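# Snap the folder clip's lever shut under its hook

## Task

Shut the folder's clip completely: rotate its lever back until it rests flat, caught and kept down by the little hook.

## Robot and tools

ROBOT. Two arms, left_arm and right_arm. The right arm carries a right hand; the left arm carries a mirrored left hand. Each hand has sixteen hinge motors plus shared current_limit and speed settings. Any larger request is treated as +82.9, and hand_goal reports that value. Calibrated base positions: left_arm (+0.029, +0.496, +0.044) m, right_arm (+0.001, -0.495, +0.044) m, both turned only slightly about z. A two-camera stand is fixed to the floor behind the arms.

FRAME. Everything is in the scene frame. The origin sits at table-top height, halfway between the nominal bases. +z points up and +x points out over the table. left_arm is on the +y side; this has nothing to do with image sides. Reported poses may be off by up to a few centimetres.

HAND POINT. The hand point has its own axes. +z runs along straight fingers toward the tips, +y points out of the palm face (the face is at y = -0.062 m), and +x crosses the palm away from the thumb on the right hand (toward the thumb on the left). The finger knuckles sit at z = -0.017 m, and straight fingertips reach 0.139 m beyond that. A rigid mast projects on the palm side near the wrist and can strike things.

THE 48-NUMBER ROW. Every row lists both arms, and every value lies in [-1, 1]. The order is:
- left_arm dx, dy, dz, rx, ry, rz
- the left hand's 16 motor values
- left current_limit, then left speed
- the same 18 values for right_arm and the right hand

POSE NUMBERS (dx to rz). These are offsets along the scene axes, counted from that arm's Hand target as it stood when the action or move began. They are not absolute poses. 1.0 equals 0.6 m, or 180 degrees for rotation. rx, ry, rz together form one rotation vector, and the arm turns about its Hand target position. All six zero means the arm holds its Hand target. Sending the same nonzero offset again moves the arm further.

MOTOR ORDER. index_mcp, index_abd, index_pip, index_dip, middle_mcp, middle_abd, middle_pip, middle_dip, ring_mcp, ring_abd, ring_pip, ring_dip, thumb_cmc, thumb_axl, thumb_mcp, thumb_ipl.

MOTOR VALUES. Each value is an absolute goal, scaled linearly between the hinge's two stops. Moving toward -1 curls a finger. Finger straight values: _mcp +0.75, _abd 0.00, _pip +0.58, _dip +0.70. Thumb: thumb_cmc +0.71 is flat beside the palm, and toward -1 swings it in front of the palm. thumb_axl +0.68, thumb_mcp +0.23 and thumb_ipl +0.17 are straight. A zero is a real goal, not "no change". To leave a hand as it is, copy back its hand_goal, hand_current_limit and hand_speed.

CURRENT AND SPEED. current_limit maps -1 to +1 onto 0 to 550 mA, with a floor of 11 mA. speed maps to (speed+1)/2 of 8.5 rad/s. Both start at +0.4 and -0.6, and whatever was last sent stays in effect.

TOOLS.
- execute_actions(actions, cameras): actions is a list of actions. Each action has up to 15 rows, one per 1/30 s step; a short table repeats its last row. Every row in an action counts from that action's starting Hand target. An empty list returns a status snapshot with images.
- move(target, speed, blend, stop_force, zero, blocking, cameras): target is one 48-value row or a list of up to 15 rows. Every row's offsets count from the same starting Hand targets. The hand point travels a straight line. speed is the path top speed in m/s (0.002 to 3.6, default 0.25); turning is limited to twice that in rad/s. Give one speed, or one per target. blend, in metres, rounds corners in a list; 0 stops at each point. stop_force, 3 to 120 N, ends an arm's path when its wrist sensor feels that much push against the motion. It is unreliable when the hand rotates, and you should omit it when backing away from a contact. zero (default true) re-zeros before the move. blocking=false returns after about 0.5 s and cannot be combined with stop_force. Moves run 0.5 to 10 s.
- wait(seconds 0 to 10): lets time pass while holding commands.
- stop(): brakes a running move.
- zoom_image(camera, region [x0,y0,x1,y1], at most 504 wide and high): zooms into a camera's latest image.
- zero_wrist_force(arm): re-zeros that arm's wrist sensor.
- finished_scene(scene 1): ends the scene for good.

CAMERAS. cam_head_left, cam_head_right, cam_high, cam_low, cam_left_wrist, cam_right_wrist, each 896x504. ["all"] shows every camera.

RESULTS.
- Arm state: end_effector_position (m), end_effector_quat_wxyz, velocities, Hand target (your last commanded pose after clipping; the next offsets start from it), joint positions and torques.
- Wrist force and torque are given in end-effector axes, plus a peak line. Velocities are omitted when they read "within noise".
- Hand state: hand_goal, hand_measured, hand_current_ma, and hand_state per motor (moving, goal, blocked, overload).
- A move also returns a move: line: done, off_target, moving, held or fault. limits=paced means the pose was clipped; limits=held means steps were withheld.
- If a hand point settles short of its target, send the missing distance as a further offset.

MOTION LIMITS. Commanded orientation is clipped to within 32 degrees of the measured one at each step. Arm response lags by about 0.09 to 0.22 s, and fast motions overshoot. Do not route a path close to an arm's own base; go around it. A clearance check holds back commands that bring the arms near each other, though it does not always prevent contact.

HAZARDS. A contact torque of 139 N m on the shoulder or elbow, or 26 N m on a wrist joint, triggers a fault. So does roughly 150 N of external force. Either one stops that arm for 10 s. The arms are stiff, so aiming even slightly past a firm surface can fault. Approach slowly, and use stop_force when moving toward a contact. A finger motor held at 495 mA or more for 5 s shuts off for 10 s. Motors reaching 85 °C brake the arm for 30 to 60 s, and a MOTOR HOT line warns at 70 °C. After a HAND FAULT line, the rest of that reply's robot calls are skipped. Avoid hard hits, slams, releasing moving parts and pressing one hand against the other. Anything falling off the table, or left off it, fails the task. The clip must stay latched once the robot lets go.

Each tool is called by a JSON object that holds its "method" and its "body", one argument or row to a line.

## Session

{"method": "execute_actions", "body": {
  "actions": [],
  "cameras": ["all"]
}}

Scene clock: 0.00 s.
left_arm: end_effector_position=(+0.8700, -0.0354, +0.1745) hand_goal=(+0.754, +0.000, +0.576, +0.696, +0.754, +0.000, +0.576, +0.696, +0.754, +0.000, +0.576, +0.696, +0.714, +0.678, +0.226, +0.168) hand_measured=(+0.754, +0.000, +0.576, +0.696, +0.754, +0.000, +0.576, +0.696, +0.754, +0.000, +0.576, +0.696, +0.714, +0.678, +0.226, +0.168) hand_current_ma=(+0, +0, +0, +0, +0, +0, +0, +0, +0, +0, +0, +0, +0, +0, +0, +0) hand_state=(goal, goal, goal, goal, goal, goal, goal, goal, goal, goal, goal, goal, goal, goal, goal, goal) hand_current_limit=0.40 hand_speed=-0.60 end_effector_quat_wxyz=(-0.022, +0.822, +0.550, +0.149) | right_arm: end_effector_position=(+0.2144, -0.1678, +0.2163) hand_goal=(+0.754, +0.000, +0.576, +0.696, +0.754, +0.000, +0.576, +0.696, +0.754, +0.000, +0.576, +0.696, +0.714, +0.678, +0.226, +0.168) hand_measured=(+0.754, +0.000, +0.576, +0.696, +0.754, +0.000, +0.576, +0.696, +0.754, +0.000, +0.576, +0.696, +0.714, +0.678, +0.226, +0.168) hand_current_ma=(+0, +0, +0, +0, +0, +0, +0, +0, +0, +0, +0, +0, +0, +0, +0, +0) hand_state=(goal, goal, goal, goal, goal, goal, goal, goal, goal, goal, goal, goal, goal, goal, goal, goal) hand_current_limit=0.40 hand_speed=-0.60 end_effector_quat_wxyz=(-0.061, +0.432, +0.882, -0.180)
Joint positions: left_arm=[2.595 -2.81 -0.274 -1.534 1.858 -0.122] | right_arm=[0.698 -1.752 2.084 -1.52 -1.59 0.08]
Joint velocities: within noise
Joint torques (N m): no reading
Wrist force (N): no reading
Wrist torque (N m): no reading
Wrist force, peak (N): no reading
Hand target: left_arm +0.8700, -0.0354, +0.1745; -0.022, +0.822, +0.550, +0.149 | right_arm +0.2144, -0.1678, +0.2163; -0.061, +0.432, +0.882, -0.180

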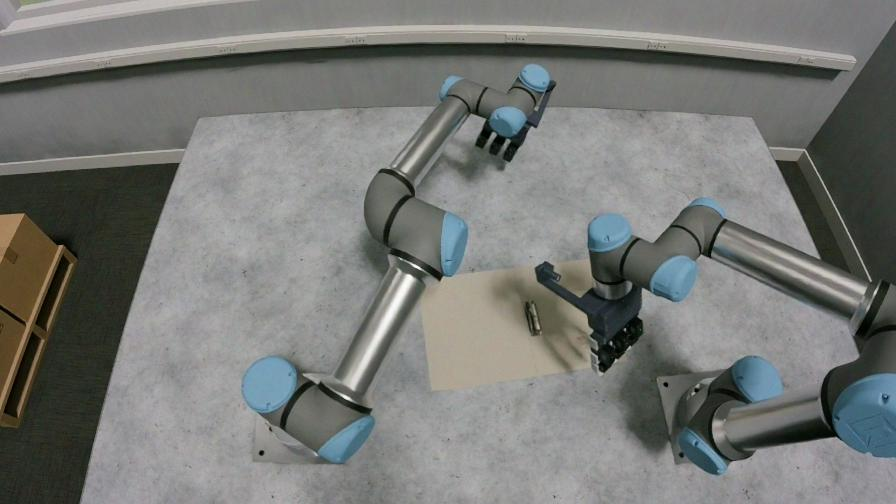

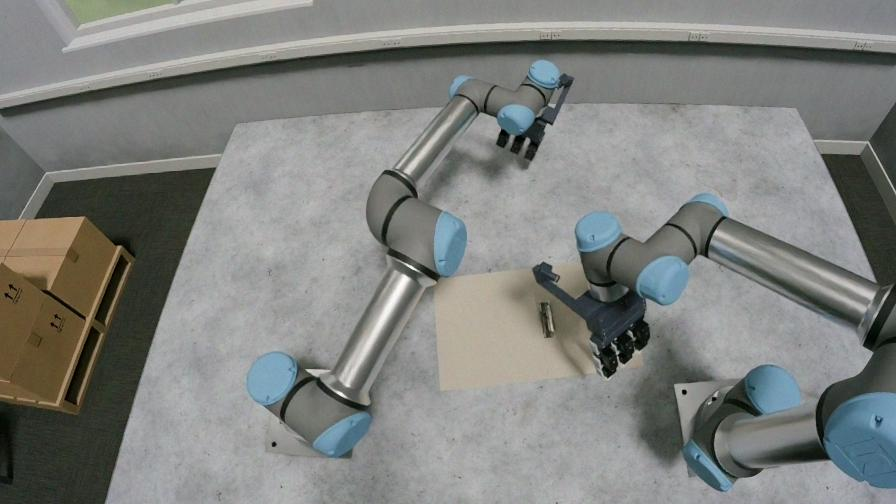

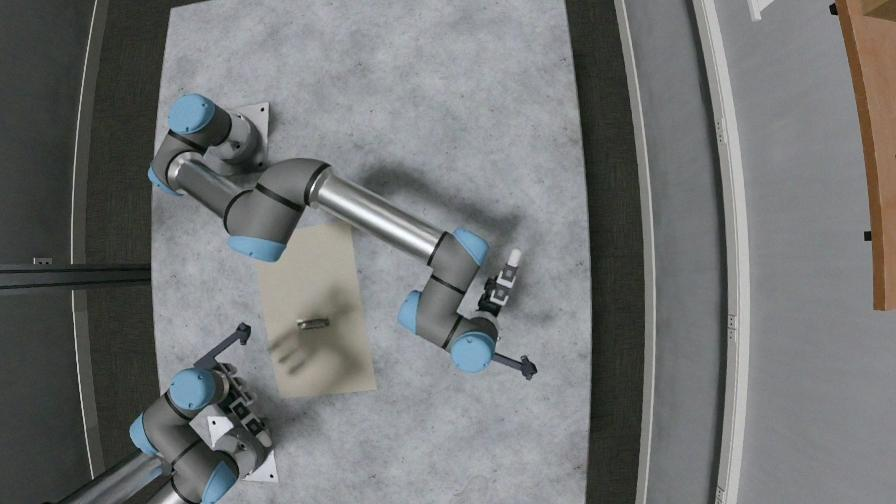

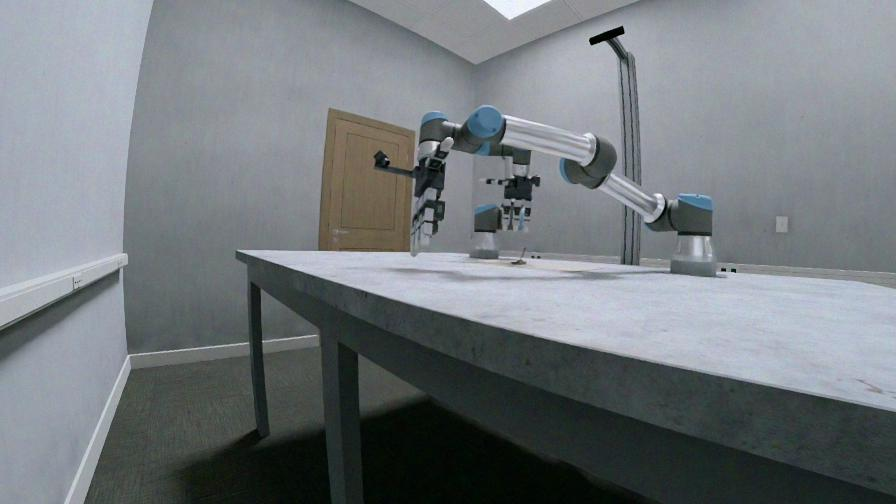

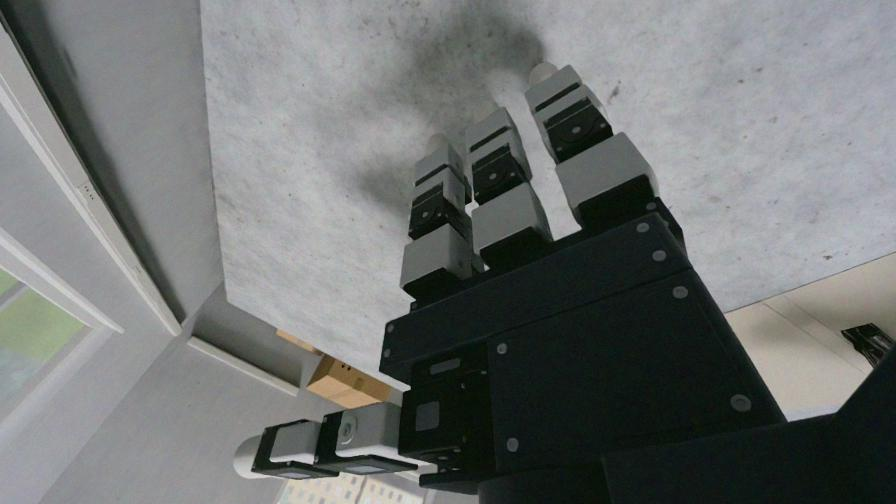

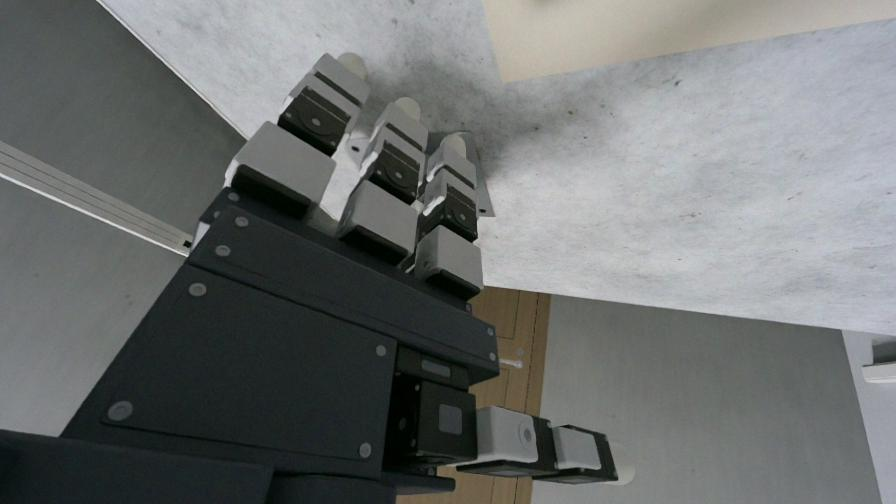

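{"method": "zoom_image", "body": {
  "camera": "cam_head_left",
  "region": [480, 270, 600, 360]
}}

{"method": "zoom_image", "body": {
  "camera": "cam_head_right",
  "region": [500, 270, 620, 360]
}}

{"method": "zoom_image", "body": {
  "camera": "cam_high",
  "region": [250, 280, 370, 370]
}}

{"method": "zoom_image", "body": {
  "camera": "cam_low",
  "region": [460, 220, 580, 290]
}}

{"method": "zoom_image", "body": {
  "camera": "cam_left_wrist",
  "region": [760, 280, 896, 420]
}}

Scaled by 4.200 from the camera's 896x504 image, which has a finer 1280x720 frame.

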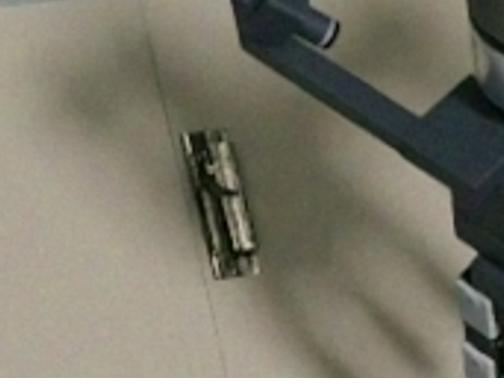

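Scaled by 4.200 from the camera's 896x504 image, which has a finer 1280x720 frame.

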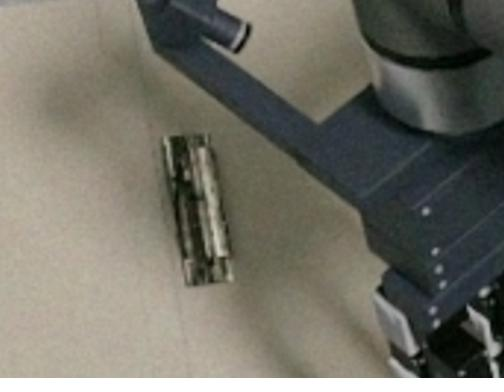

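Scaled by 4.200 from the camera's 896x504 image, which has a finer 1280x720 frame.

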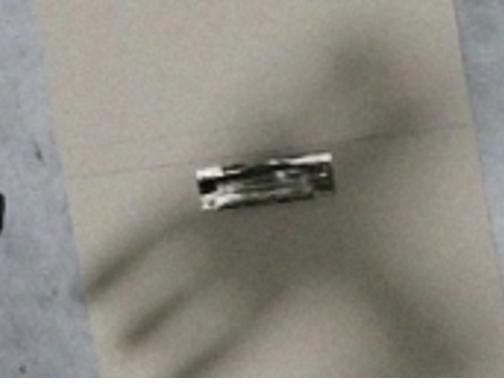

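Scaled by 4.200 from the camera's 896x504 image, which has a finer 1280x720 frame.

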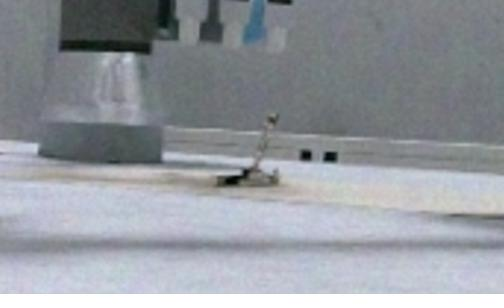

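Scaled by 3.600 from the camera's 896x504 image, which has a finer 1280x720 frame.

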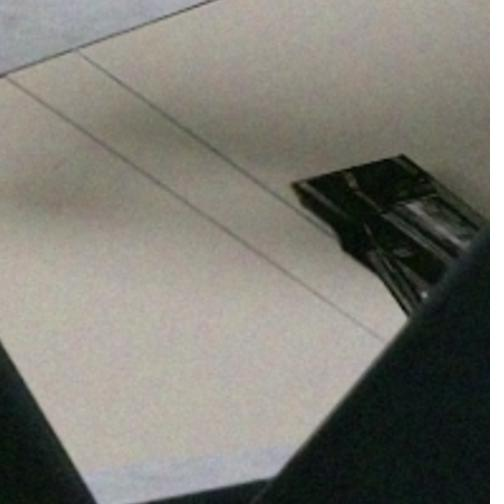

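{"method": "move", "body": {
  "target": [0,0,0,0,0,0,0.754,0,0.576,0.696,0.754,0,0.576,0.696,0.754,0,0.576,0.696,0.714,0.678,0.226,0.168,0.4,-0.6,-0.1157,-0.0203,0.006,-0.0484,-0.1428,-0.7,0.754,0,0.576,0.696,-0.342,0,-0.591,-0.174,-0.342,0,-0.591,-0.174,0.714,0.678,0.226,0.168,0.4,-0.6],
  "speed": 0.4,
  "cameras": ["all"]
}}

Scene clock: 11.27 s.
left_arm: end_effector_position=(+0.8700, -0.0354, +0.1745) hand_goal=(+0.754, +0.000, +0.576, +0.696, +0.754, +0.000, +0.576, +0.696, +0.754, +0.000, +0.576, +0.696, +0.714, +0.678, +0.226, +0.168) hand_measured=(+0.754, +0.000, +0.576, +0.696, +0.754, +0.000, +0.576, +0.696, +0.754, +0.000, +0.576, +0.696, +0.714, +0.678, +0.224, +0.168) hand_current_ma=(-1, +0, +1, +0, -1, +0, +1, +0, -1, +0, +1, +0, +0, -1, -4, +0) hand_state=(goal, goal, goal, goal, goal, goal, goal, goal, goal, goal, goal, goal, goal, goal, goal, goal) hand_current_limit=0.40 hand_speed=-0.60 end_effector_quat_wxyz=(-0.022, +0.822, +0.550, +0.149) | right_arm: end_effector_position=(+0.1450, -0.1800, +0.2198) hand_goal=(+0.754, +0.000, +0.576, +0.696, -0.342, +0.000, -0.590, -0.174, -0.342, +0.000, -0.590, -0.174, +0.714, +0.678, +0.226, +0.168) hand_measured=(+0.752, +0.000, +0.576, +0.696, -0.324, +0.000, -0.586, -0.172, -0.326, +0.000, -0.586, -0.172, +0.712, +0.678, +0.224, +0.168) hand_current_ma=(-8, +0, +2, +0, +67, +0, +14, +7, +58, +0, +13, +8, -4, -2, -10, -1) hand_state=(goal, goal, goal, goal, goal, goal, goal, goal, goal, goal, goal, goal, goal, goal, goal, goal) hand_current_limit=0.40 hand_speed=-0.60 end_effector_quat_wxyz=(+0.000, +1.000, +0.000, +0.000)
Joint positions: left_arm=[2.595 -2.81 -0.274 -1.534 1.858 -0.122] | right_arm=[0.825 -1.654 2.133 -2.05 -1.57 2.435]
Joint torques (N m): left_arm=[1.17 65.41 23.21 2.89 0.71 -0.05] | right_arm=[8.59 -26.55 -29.73 0.2 1.84 1.03]
Wrist force (N): left_arm=[0.1 0.3 0.0] | right_arm=[-0.4 -0.7 0.5]
Wrist torque (N m): left_arm=[0.04 -0.01 0.01] | right_arm=[0.04 0.01 -0.02]
Wrist force, peak (N): left_arm=[0.3 0.2 0.4] | right_arm=[-0.4 -0.9 0.6]
Hand target: left_arm +0.8700, -0.0354, +0.1745; -0.022, +0.822, +0.550, +0.149 | right_arm +0.1450, -0.1799, +0.2199; -0.001, +1.000, +0.000, +0.000
Off the commanded pose: left_arm 0.000 m, 0 deg | right_arm 0.000 m, 0 deg.
move: done

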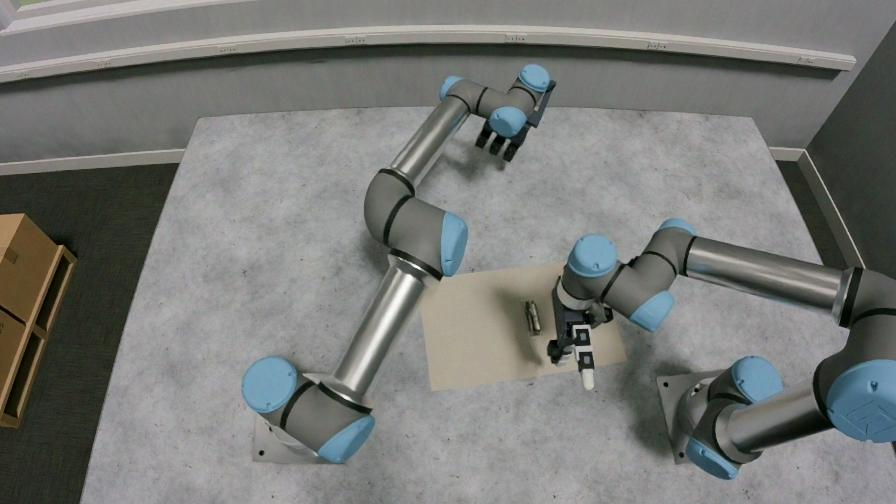

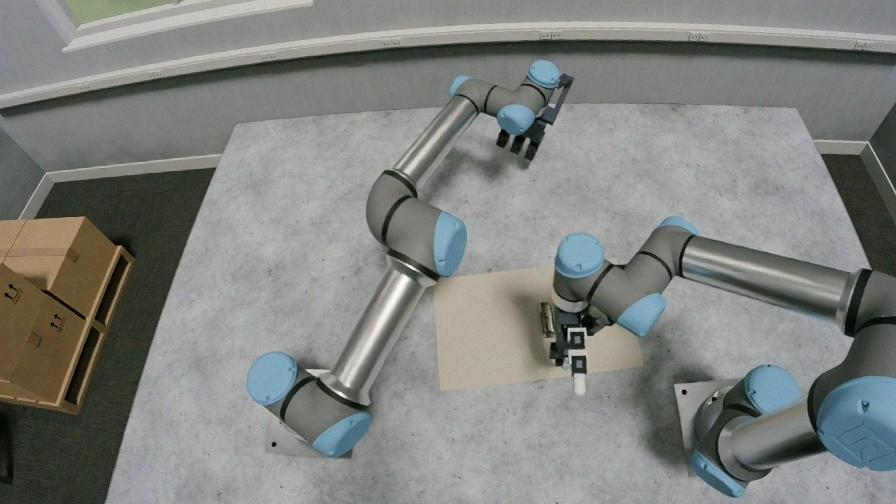

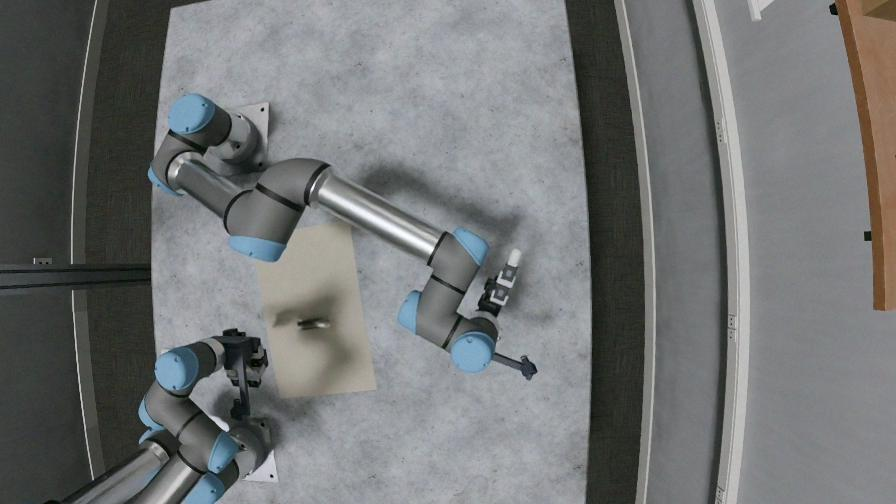

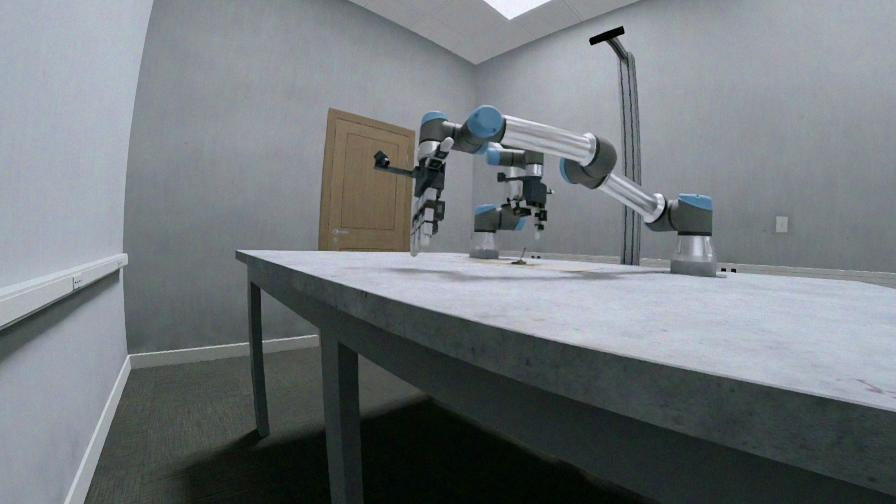

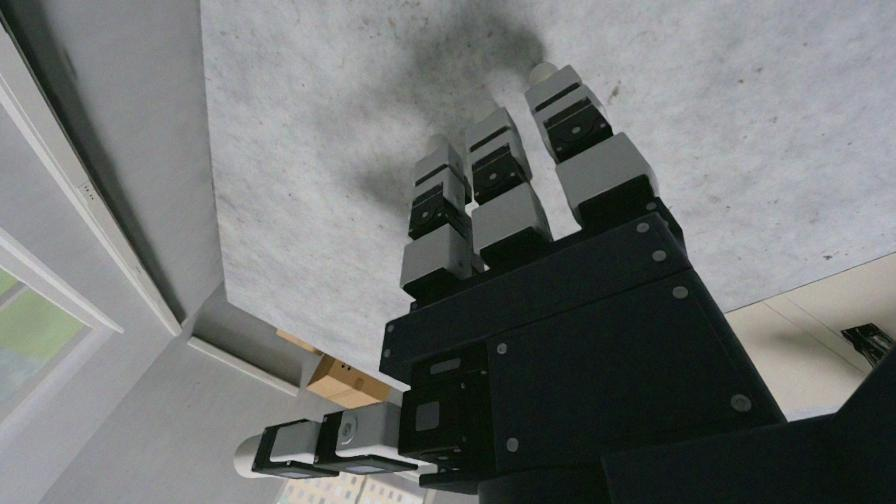

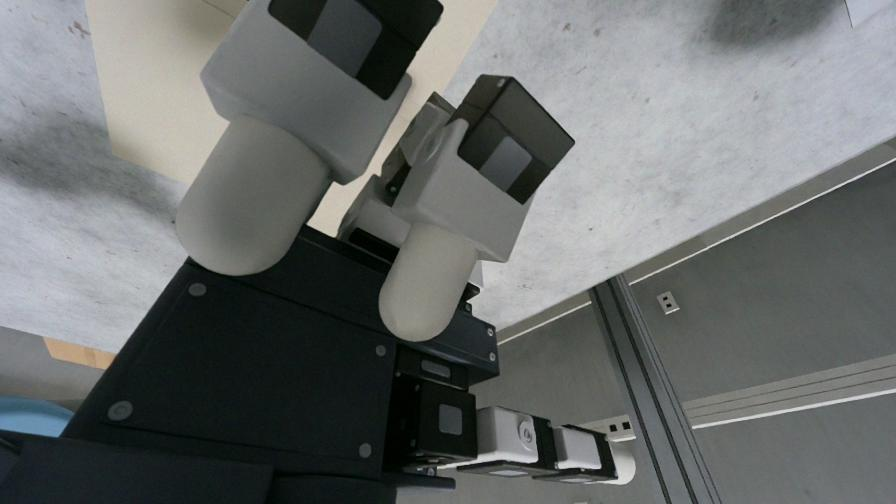

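{"method": "zoom_image", "body": {
  "camera": "cam_high",
  "region": [283, 300, 343, 345]
}}

{"method": "zoom_image", "body": {
  "camera": "cam_head_left",
  "region": [505, 290, 565, 345]
}}

{"method": "zoom_image", "body": {
  "camera": "cam_low",
  "region": [495, 235, 555, 280]
}}

Scaled by 8.400 from the camera's 896x504 image, which has a finer 1280x720 frame.

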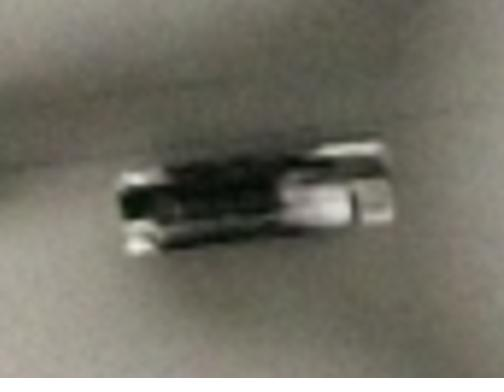

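Scaled by 8.400 from the camera's 896x504 image, which has a finer 1280x720 frame.

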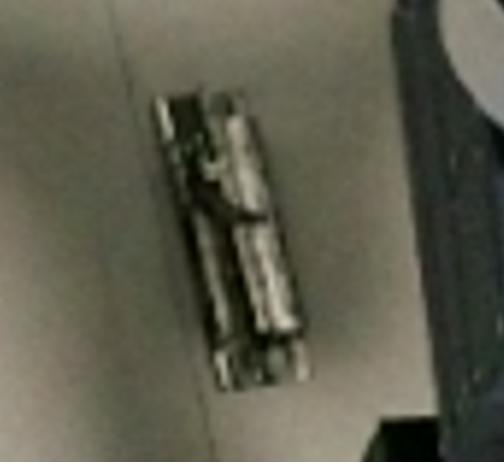

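Scaled by 8.400 from the camera's 896x504 image, which has a finer 1280x720 frame.

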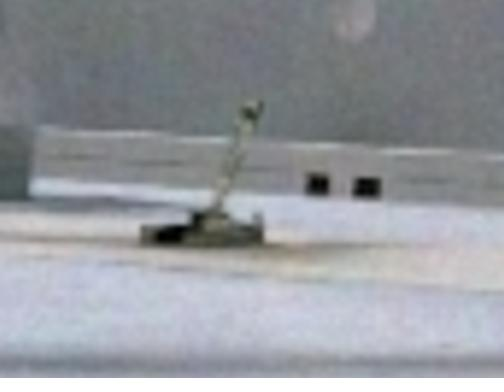

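{"method": "move", "body": {
  "target": [0,0,0,0,0,0,0.754,0,0.576,0.696,0.754,0,0.576,0.696,0.754,0,0.576,0.696,0.714,0.678,0.226,0.168,0.4,-0.6,0.2417,0.2167,-0.0333,0,-0.1667,0,0.97,0,0.95,0.95,0.97,0,0.95,0.95,0.97,0,0.95,0.95,0.714,0.678,0.226,0.168,0.4,-0.6],
  "speed": 0.2,
  "cameras": ["all"]
}}

Scene clock: 21.77 s.
left_arm: end_effector_position=(+0.8700, -0.0354, +0.1745) hand_goal=(+0.754, +0.000, +0.576, +0.696, +0.754, +0.000, +0.576, +0.696, +0.754, +0.000, +0.576, +0.696, +0.714, +0.678, +0.226, +0.168) hand_measured=(+0.754, +0.000, +0.576, +0.696, +0.754, +0.000, +0.576, +0.696, +0.754, +0.000, +0.576, +0.696, +0.714, +0.678, +0.224, +0.168) hand_current_ma=(-1, +0, +1, +0, -1, +0, +1, +0, -1, +0, +1, +0, +0, -1, -4, +0) hand_state=(goal, goal, goal, goal, goal, goal, goal, goal, goal, goal, goal, goal, goal, goal, goal, goal) hand_current_limit=0.40 hand_speed=-0.60 end_effector_quat_wxyz=(-0.022, +0.822, +0.550, +0.149) | right_arm: end_effector_position=(+0.2439, -0.0911, +0.2063) hand_goal=(+0.970, +0.000, +0.950, +0.950, +0.970, +0.000, +0.950, +0.950, +0.970, +0.000, +0.950, +0.950, +0.714, +0.678, +0.226, +0.168) hand_measured=(+0.962, +0.000, +0.946, +0.946, +0.960, +0.000, +0.944, +0.948, +0.960, +0.000, +0.944, +0.946, +0.714, +0.678, +0.222, +0.168) hand_current_ma=(-25, +0, -13, -11, -38, +0, -21, -8, -33, +0, -20, -10, +0, -2, -14, -1) hand_state=(goal, goal, goal, goal, goal, goal, goal, goal, goal, goal, goal, goal, goal, goal, goal, goal) hand_current_limit=0.40 hand_speed=-0.60 end_effector_quat_wxyz=(-0.001, +0.984, +0.000, +0.178)
Joint positions: left_arm=[2.595 -2.81 -0.274 -1.534 1.858 -0.122] | right_arm=[0.915 -1.381 1.964 -2.368 -1.86 2.494]
Joint torques (N m): left_arm=[1.22 65.05 22.22 2.88 0.53 0.3] | right_arm=[-7.43 -37.25 -10.83 -0.16 1.65 0.51]
Wrist force (N): left_arm=[-0.1 0.3 0.1] | right_arm=[-1.5 -0.5 0.1]
Wrist torque (N m): left_arm=[0.02 0.02 -0.01] | right_arm=[-0.02 0.14 -0.25]
Wrist force, peak (N): left_arm=[0.0 0.5 -0.1] | right_arm=[0.4 -1.8 4.0]
Hand target: left_arm +0.8700, -0.0354, +0.1745; -0.022, +0.822, +0.550, +0.149 | right_arm +0.2439, -0.0911, +0.2063; -0.001, +0.984, +0.000, +0.178 (not the last commanded pose)
Off the commanded pose: left_arm 0.000 m, 0 deg | right_arm 0.062 m, 9 deg.
move: held (right_arm; a check stopped the path); limits=held
pose unreachable (right arm): on one or more control steps of this call, first in action 0 (counted from 0), this arm could not follow its commanded pose, so it was not sent that pose on those steps. It may still have moved: this result reports where it is.
cause: moving toward the commanded pose would bring two parts of the arm too close to each other (joints 4 (wrist 1) to 6 (wrist 3) lie between them).

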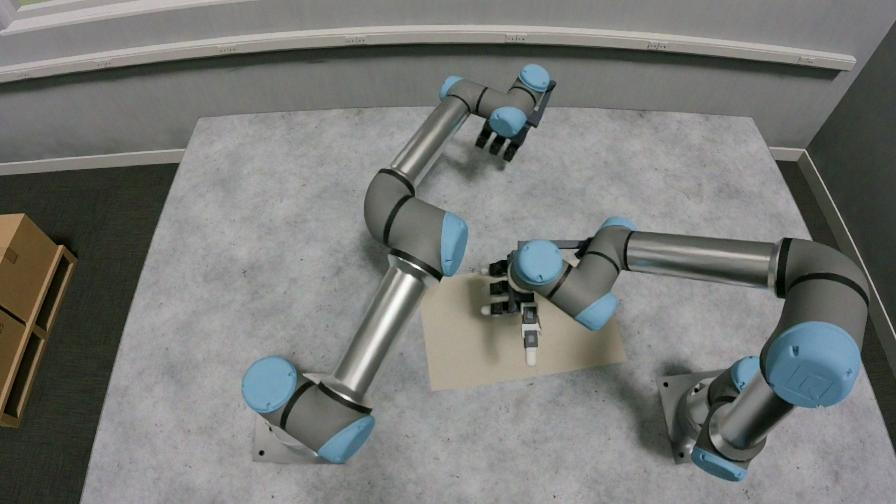

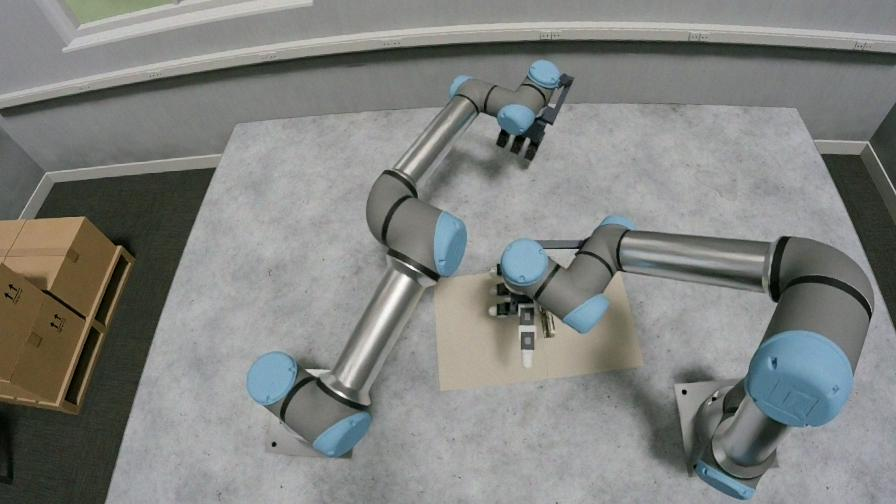

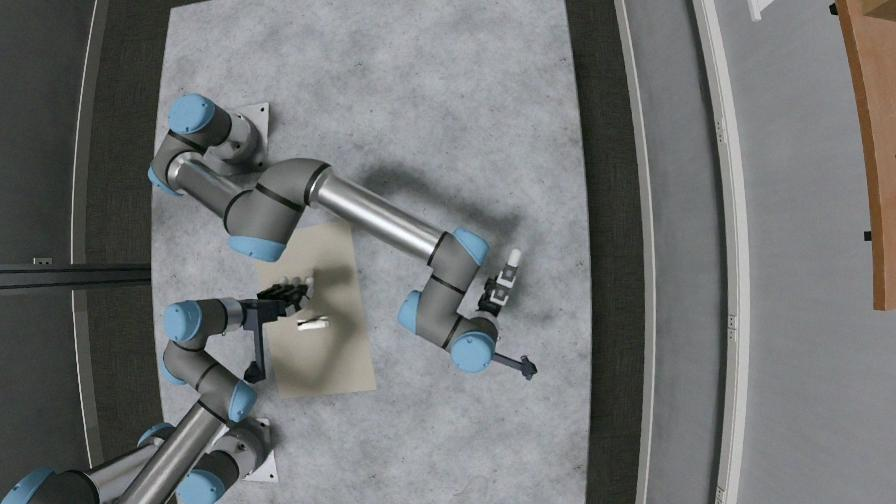

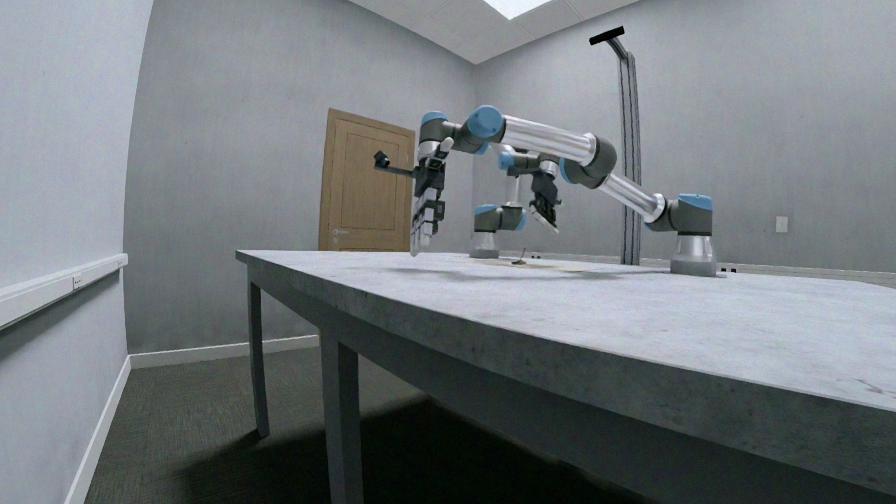

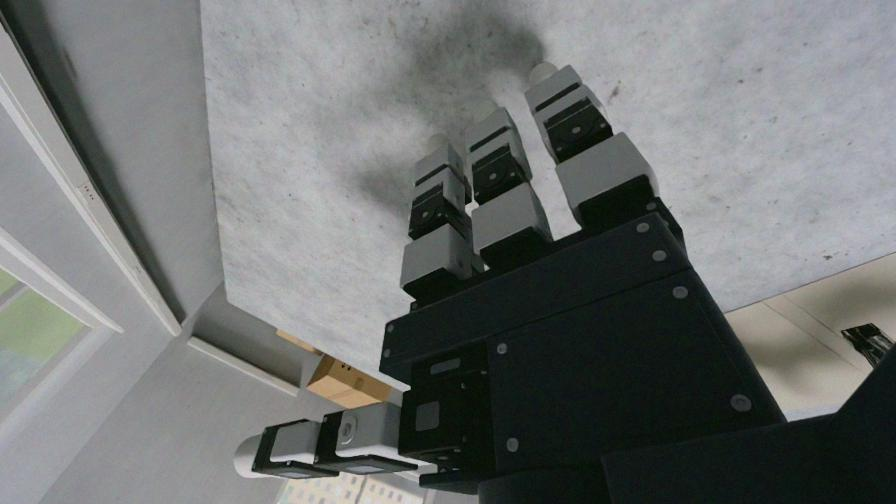

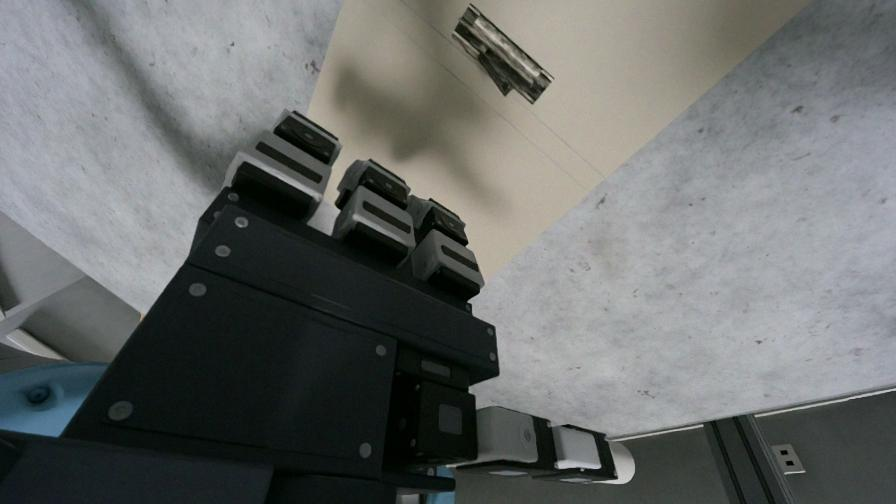

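{"method": "zoom_image", "body": {
  "camera": "cam_right_wrist",
  "region": [440, 0, 566, 112]
}}

{"method": "zoom_image", "body": {
  "camera": "cam_high",
  "region": [283, 300, 343, 345]
}}

{"method": "zoom_image", "body": {
  "camera": "cam_head_right",
  "region": [515, 290, 575, 345]
}}

Scaled by 4.000 from the camera's 896x504 image, which has a finer 1280x720 frame.

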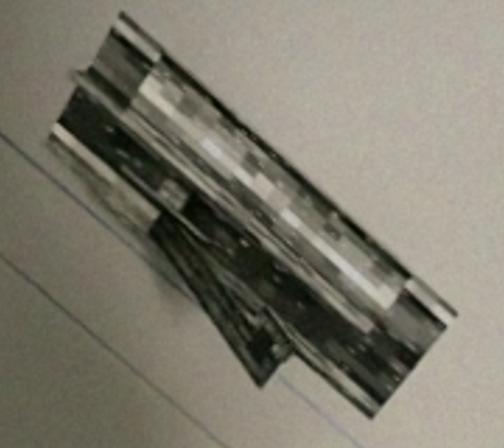

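Scaled by 8.400 from the camera's 896x504 image, which has a finer 1280x720 frame.

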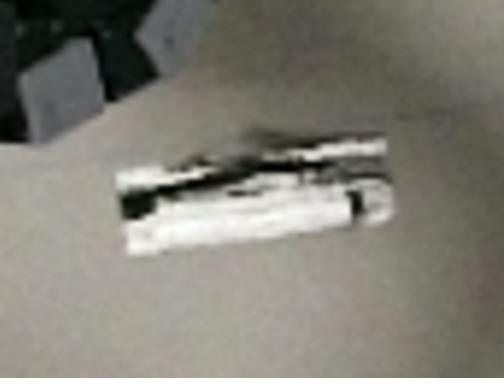

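Scaled by 8.400 from the camera's 896x504 image, which has a finer 1280x720 frame.

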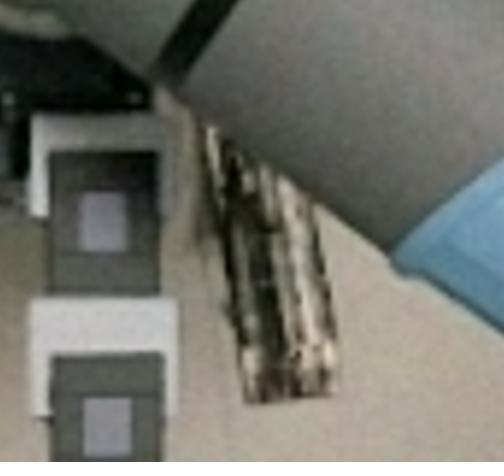

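{"method": "move", "body": {
  "target": [
    [-0.225,0.321,0.1045,0,0,0,0.754,0,0.576,0.696,0.754,0,0.576,0.696,0.754,0,0.576,0.696,0.714,0.678,0.226,0.168,0.4,-0.6,0.01,0.052,-0.027,0,0.114,0,0.97,0,0.95,0.95,0.97,0,0.95,0.95,0.97,0,0.95,0.95,0.714,0.678,0.226,0.168,0.4,-0.6],
    [-0.45,0.642,0.209,0,0,0,0.754,0,0.576,0.696,0.754,0,0.576,0.696,0.754,0,0.576,0.696,0.714,0.678,0.226,0.168,0.4,-0.6,0.0618,0.2268,-0.127,-0.0894,0.0894,0.494,0.97,0,0.95,0.95,0.97,0,0.95,0.95,0.97,0,0.95,0.95,0.714,0.678,0.226,0.168,0.4,-0.6]
  ],
  "speed": 0.25,
  "blend": 0.02,
  "cameras": ["all"]
}}

Scene clock: 34.43 s.
left_arm: end_effector_position=(+0.6000, +0.3497, +0.2999) hand_goal=(+0.754, +0.000, +0.576, +0.696, +0.754, +0.000, +0.576, +0.696, +0.754, +0.000, +0.576, +0.696, +0.714, +0.678, +0.226, +0.168) hand_measured=(+0.754, +0.000, +0.576, +0.696, +0.754, +0.000, +0.576, +0.696, +0.754, +0.000, +0.576, +0.696, +0.714, +0.678, +0.224, +0.168) hand_current_ma=(-1, +0, +1, +0, -1, +0, +1, +0, -1, +0, +1, +0, +0, -1, -5, +0) hand_state=(goal, goal, goal, goal, goal, goal, goal, goal, goal, goal, goal, goal, goal, goal, goal, goal) hand_current_limit=0.40 hand_speed=-0.60 end_effector_quat_wxyz=(-0.022, +0.822, +0.550, +0.149) | right_arm: end_effector_position=(+0.2810, +0.0449, +0.1300) hand_goal=(+0.970, +0.000, +0.950, +0.950, +0.970, +0.000, +0.950, +0.950, +0.970, +0.000, +0.950, +0.950, +0.714, +0.678, +0.226, +0.168) hand_measured=(+0.962, +0.000, +0.946, +0.946, +0.960, +0.000, +0.944, +0.948, +0.960, +0.000, +0.944, +0.946, +0.714, +0.678, +0.222, +0.168) hand_current_ma=(-25, +0, -13, -11, -38, +0, -20, -8, -33, +0, -20, -10, +0, -2, -14, -1) hand_state=(goal, goal, goal, goal, goal, goal, goal, goal, goal, goal, goal, goal, goal, goal, goal, goal) hand_current_limit=0.40 hand_speed=-0.60 end_effector_quat_wxyz=(+0.000, +0.708, +0.707, -0.001)
Joint positions: left_arm=[3.019 -1.548 -1.984 -0.975 1.794 0.311] | right_arm=[0.973 -1.163 1.811 -2.219 -1.57 1.013]
Joint torques (N m): left_arm=[-1.8 10.42 26.78 5.53 2.22 -1.63] | right_arm=[-8.72 -43.24 -29.57 0.15 2.15 -1.56]
Wrist force (N): left_arm=[0.0 0.3 0.5] | right_arm=[-0.7 -0.4 0.7]
Wrist torque (N m): left_arm=[0.00 0.03 0.10] | right_arm=[-0.10 0.08 -0.11]
Wrist force, peak (N): left_arm=[-1.1 2.0 0.6] | right_arm=[-1.7 -0.4 -0.1]
Hand target: left_arm +0.6000, +0.3498, +0.2999; -0.022, +0.822, +0.550, +0.149 | right_arm +0.2810, +0.0450, +0.1301; +0.000, +0.708, +0.707, +0.000
Off the commanded pose: left_arm 0.000 m, 0 deg | right_arm 0.000 m, 0 deg.
move: done

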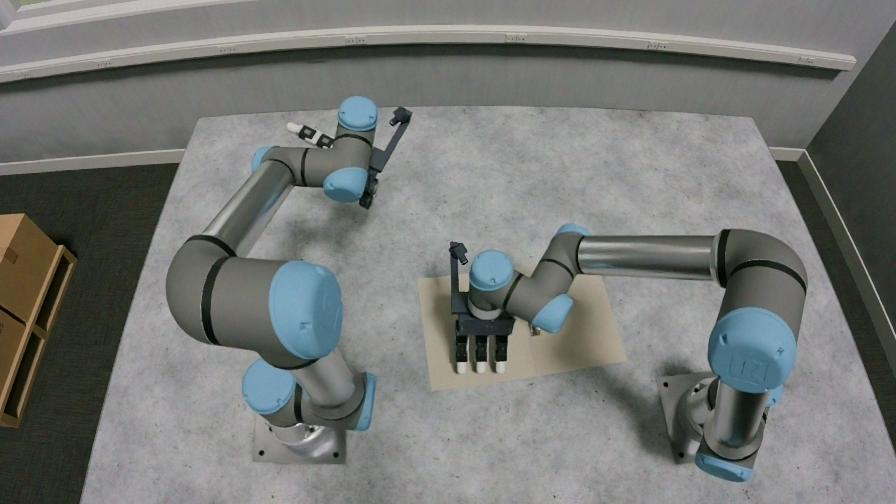

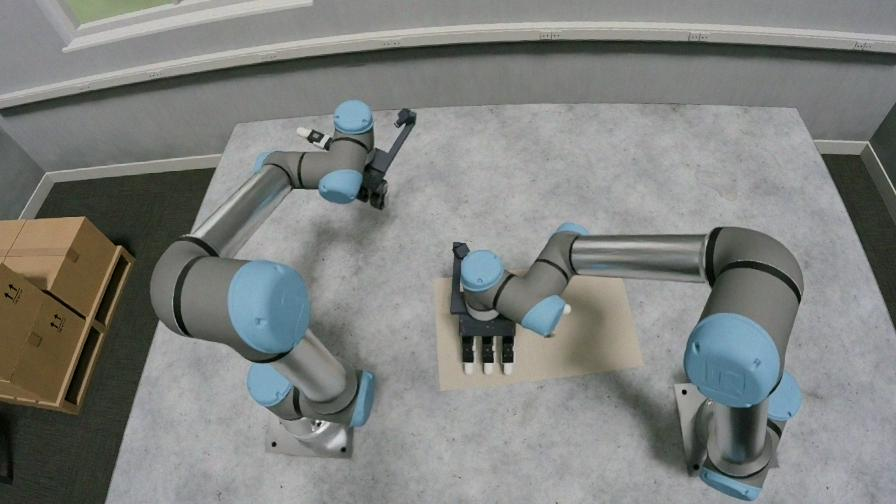

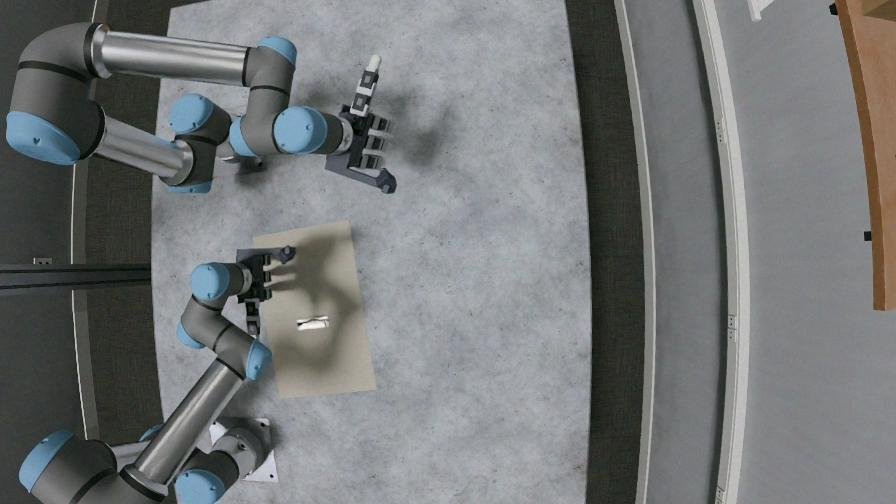

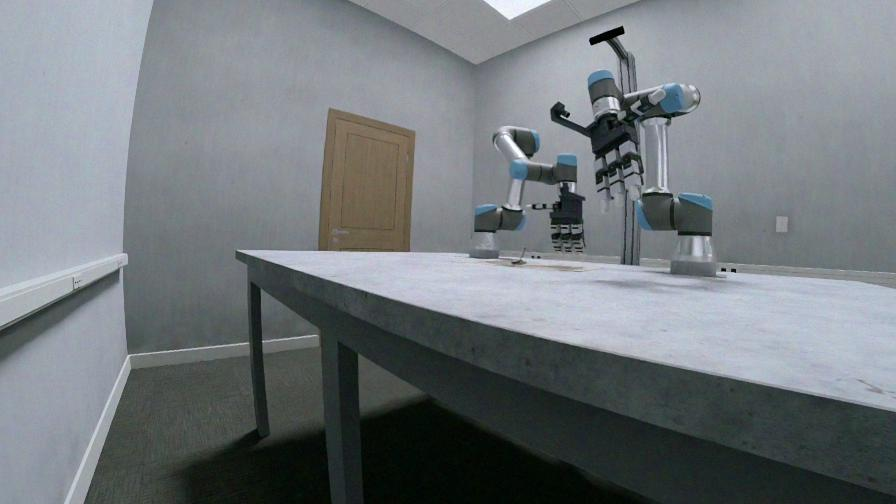

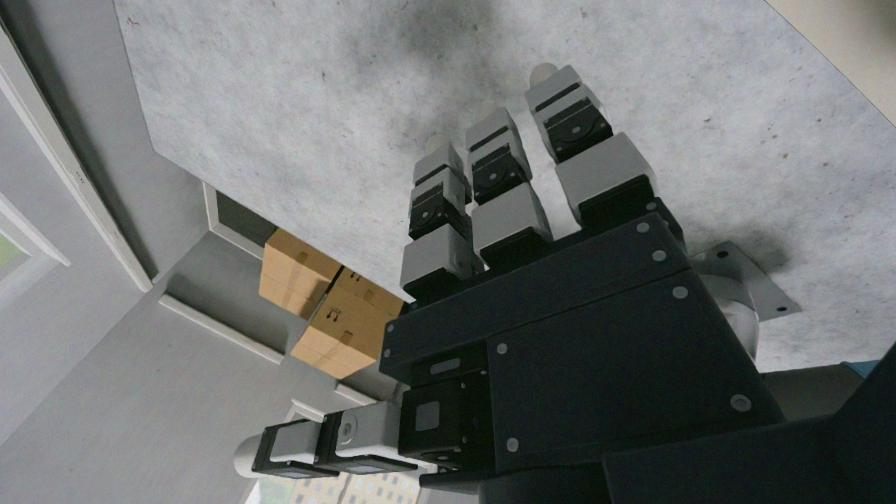

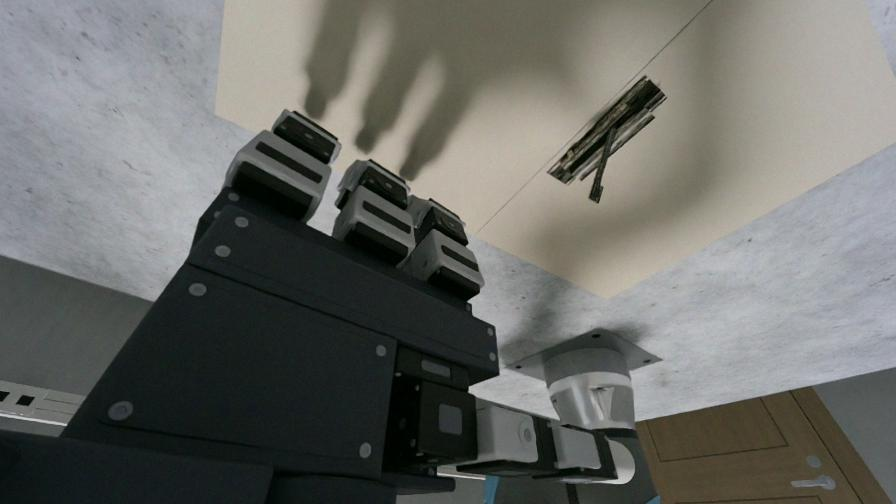

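{"method": "zoom_image", "body": {
  "camera": "cam_right_wrist",
  "region": [530, 60, 680, 215]
}}

{"method": "zoom_image", "body": {
  "camera": "cam_right_wrist",
  "region": [570, 70, 640, 140]
}}

{"method": "zoom_image", "body": {
  "camera": "cam_high",
  "region": [283, 300, 343, 345]
}}

{"method": "zoom_image", "body": {
  "camera": "cam_low",
  "region": [495, 235, 555, 280]
}}

Scaled by 3.252 from the camera's 896x504 image, which has a finer 1280x720 frame.

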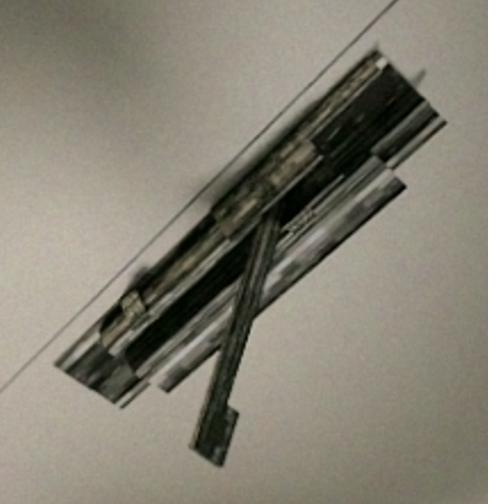

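Scaled by 7.200 from the camera's 896x504 image, which has a finer 1280x720 frame.

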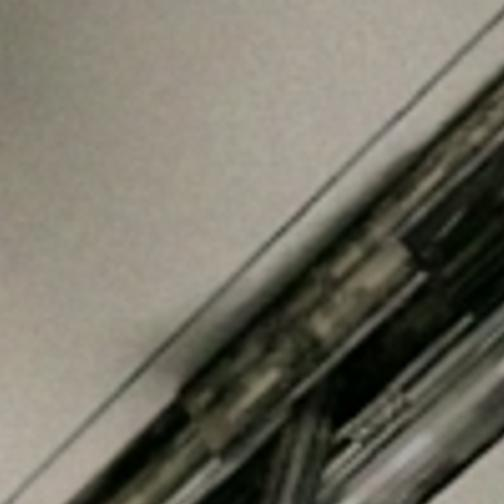

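Scaled by 8.400 from the camera's 896x504 image, which has a finer 1280x720 frame.

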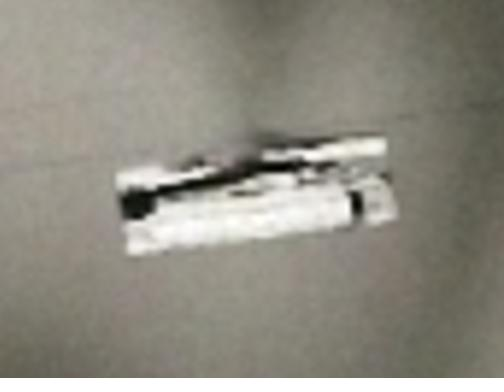

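Scaled by 8.400 from the camera's 896x504 image, which has a finer 1280x720 frame.

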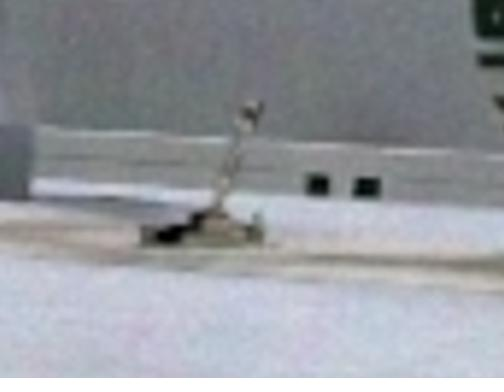

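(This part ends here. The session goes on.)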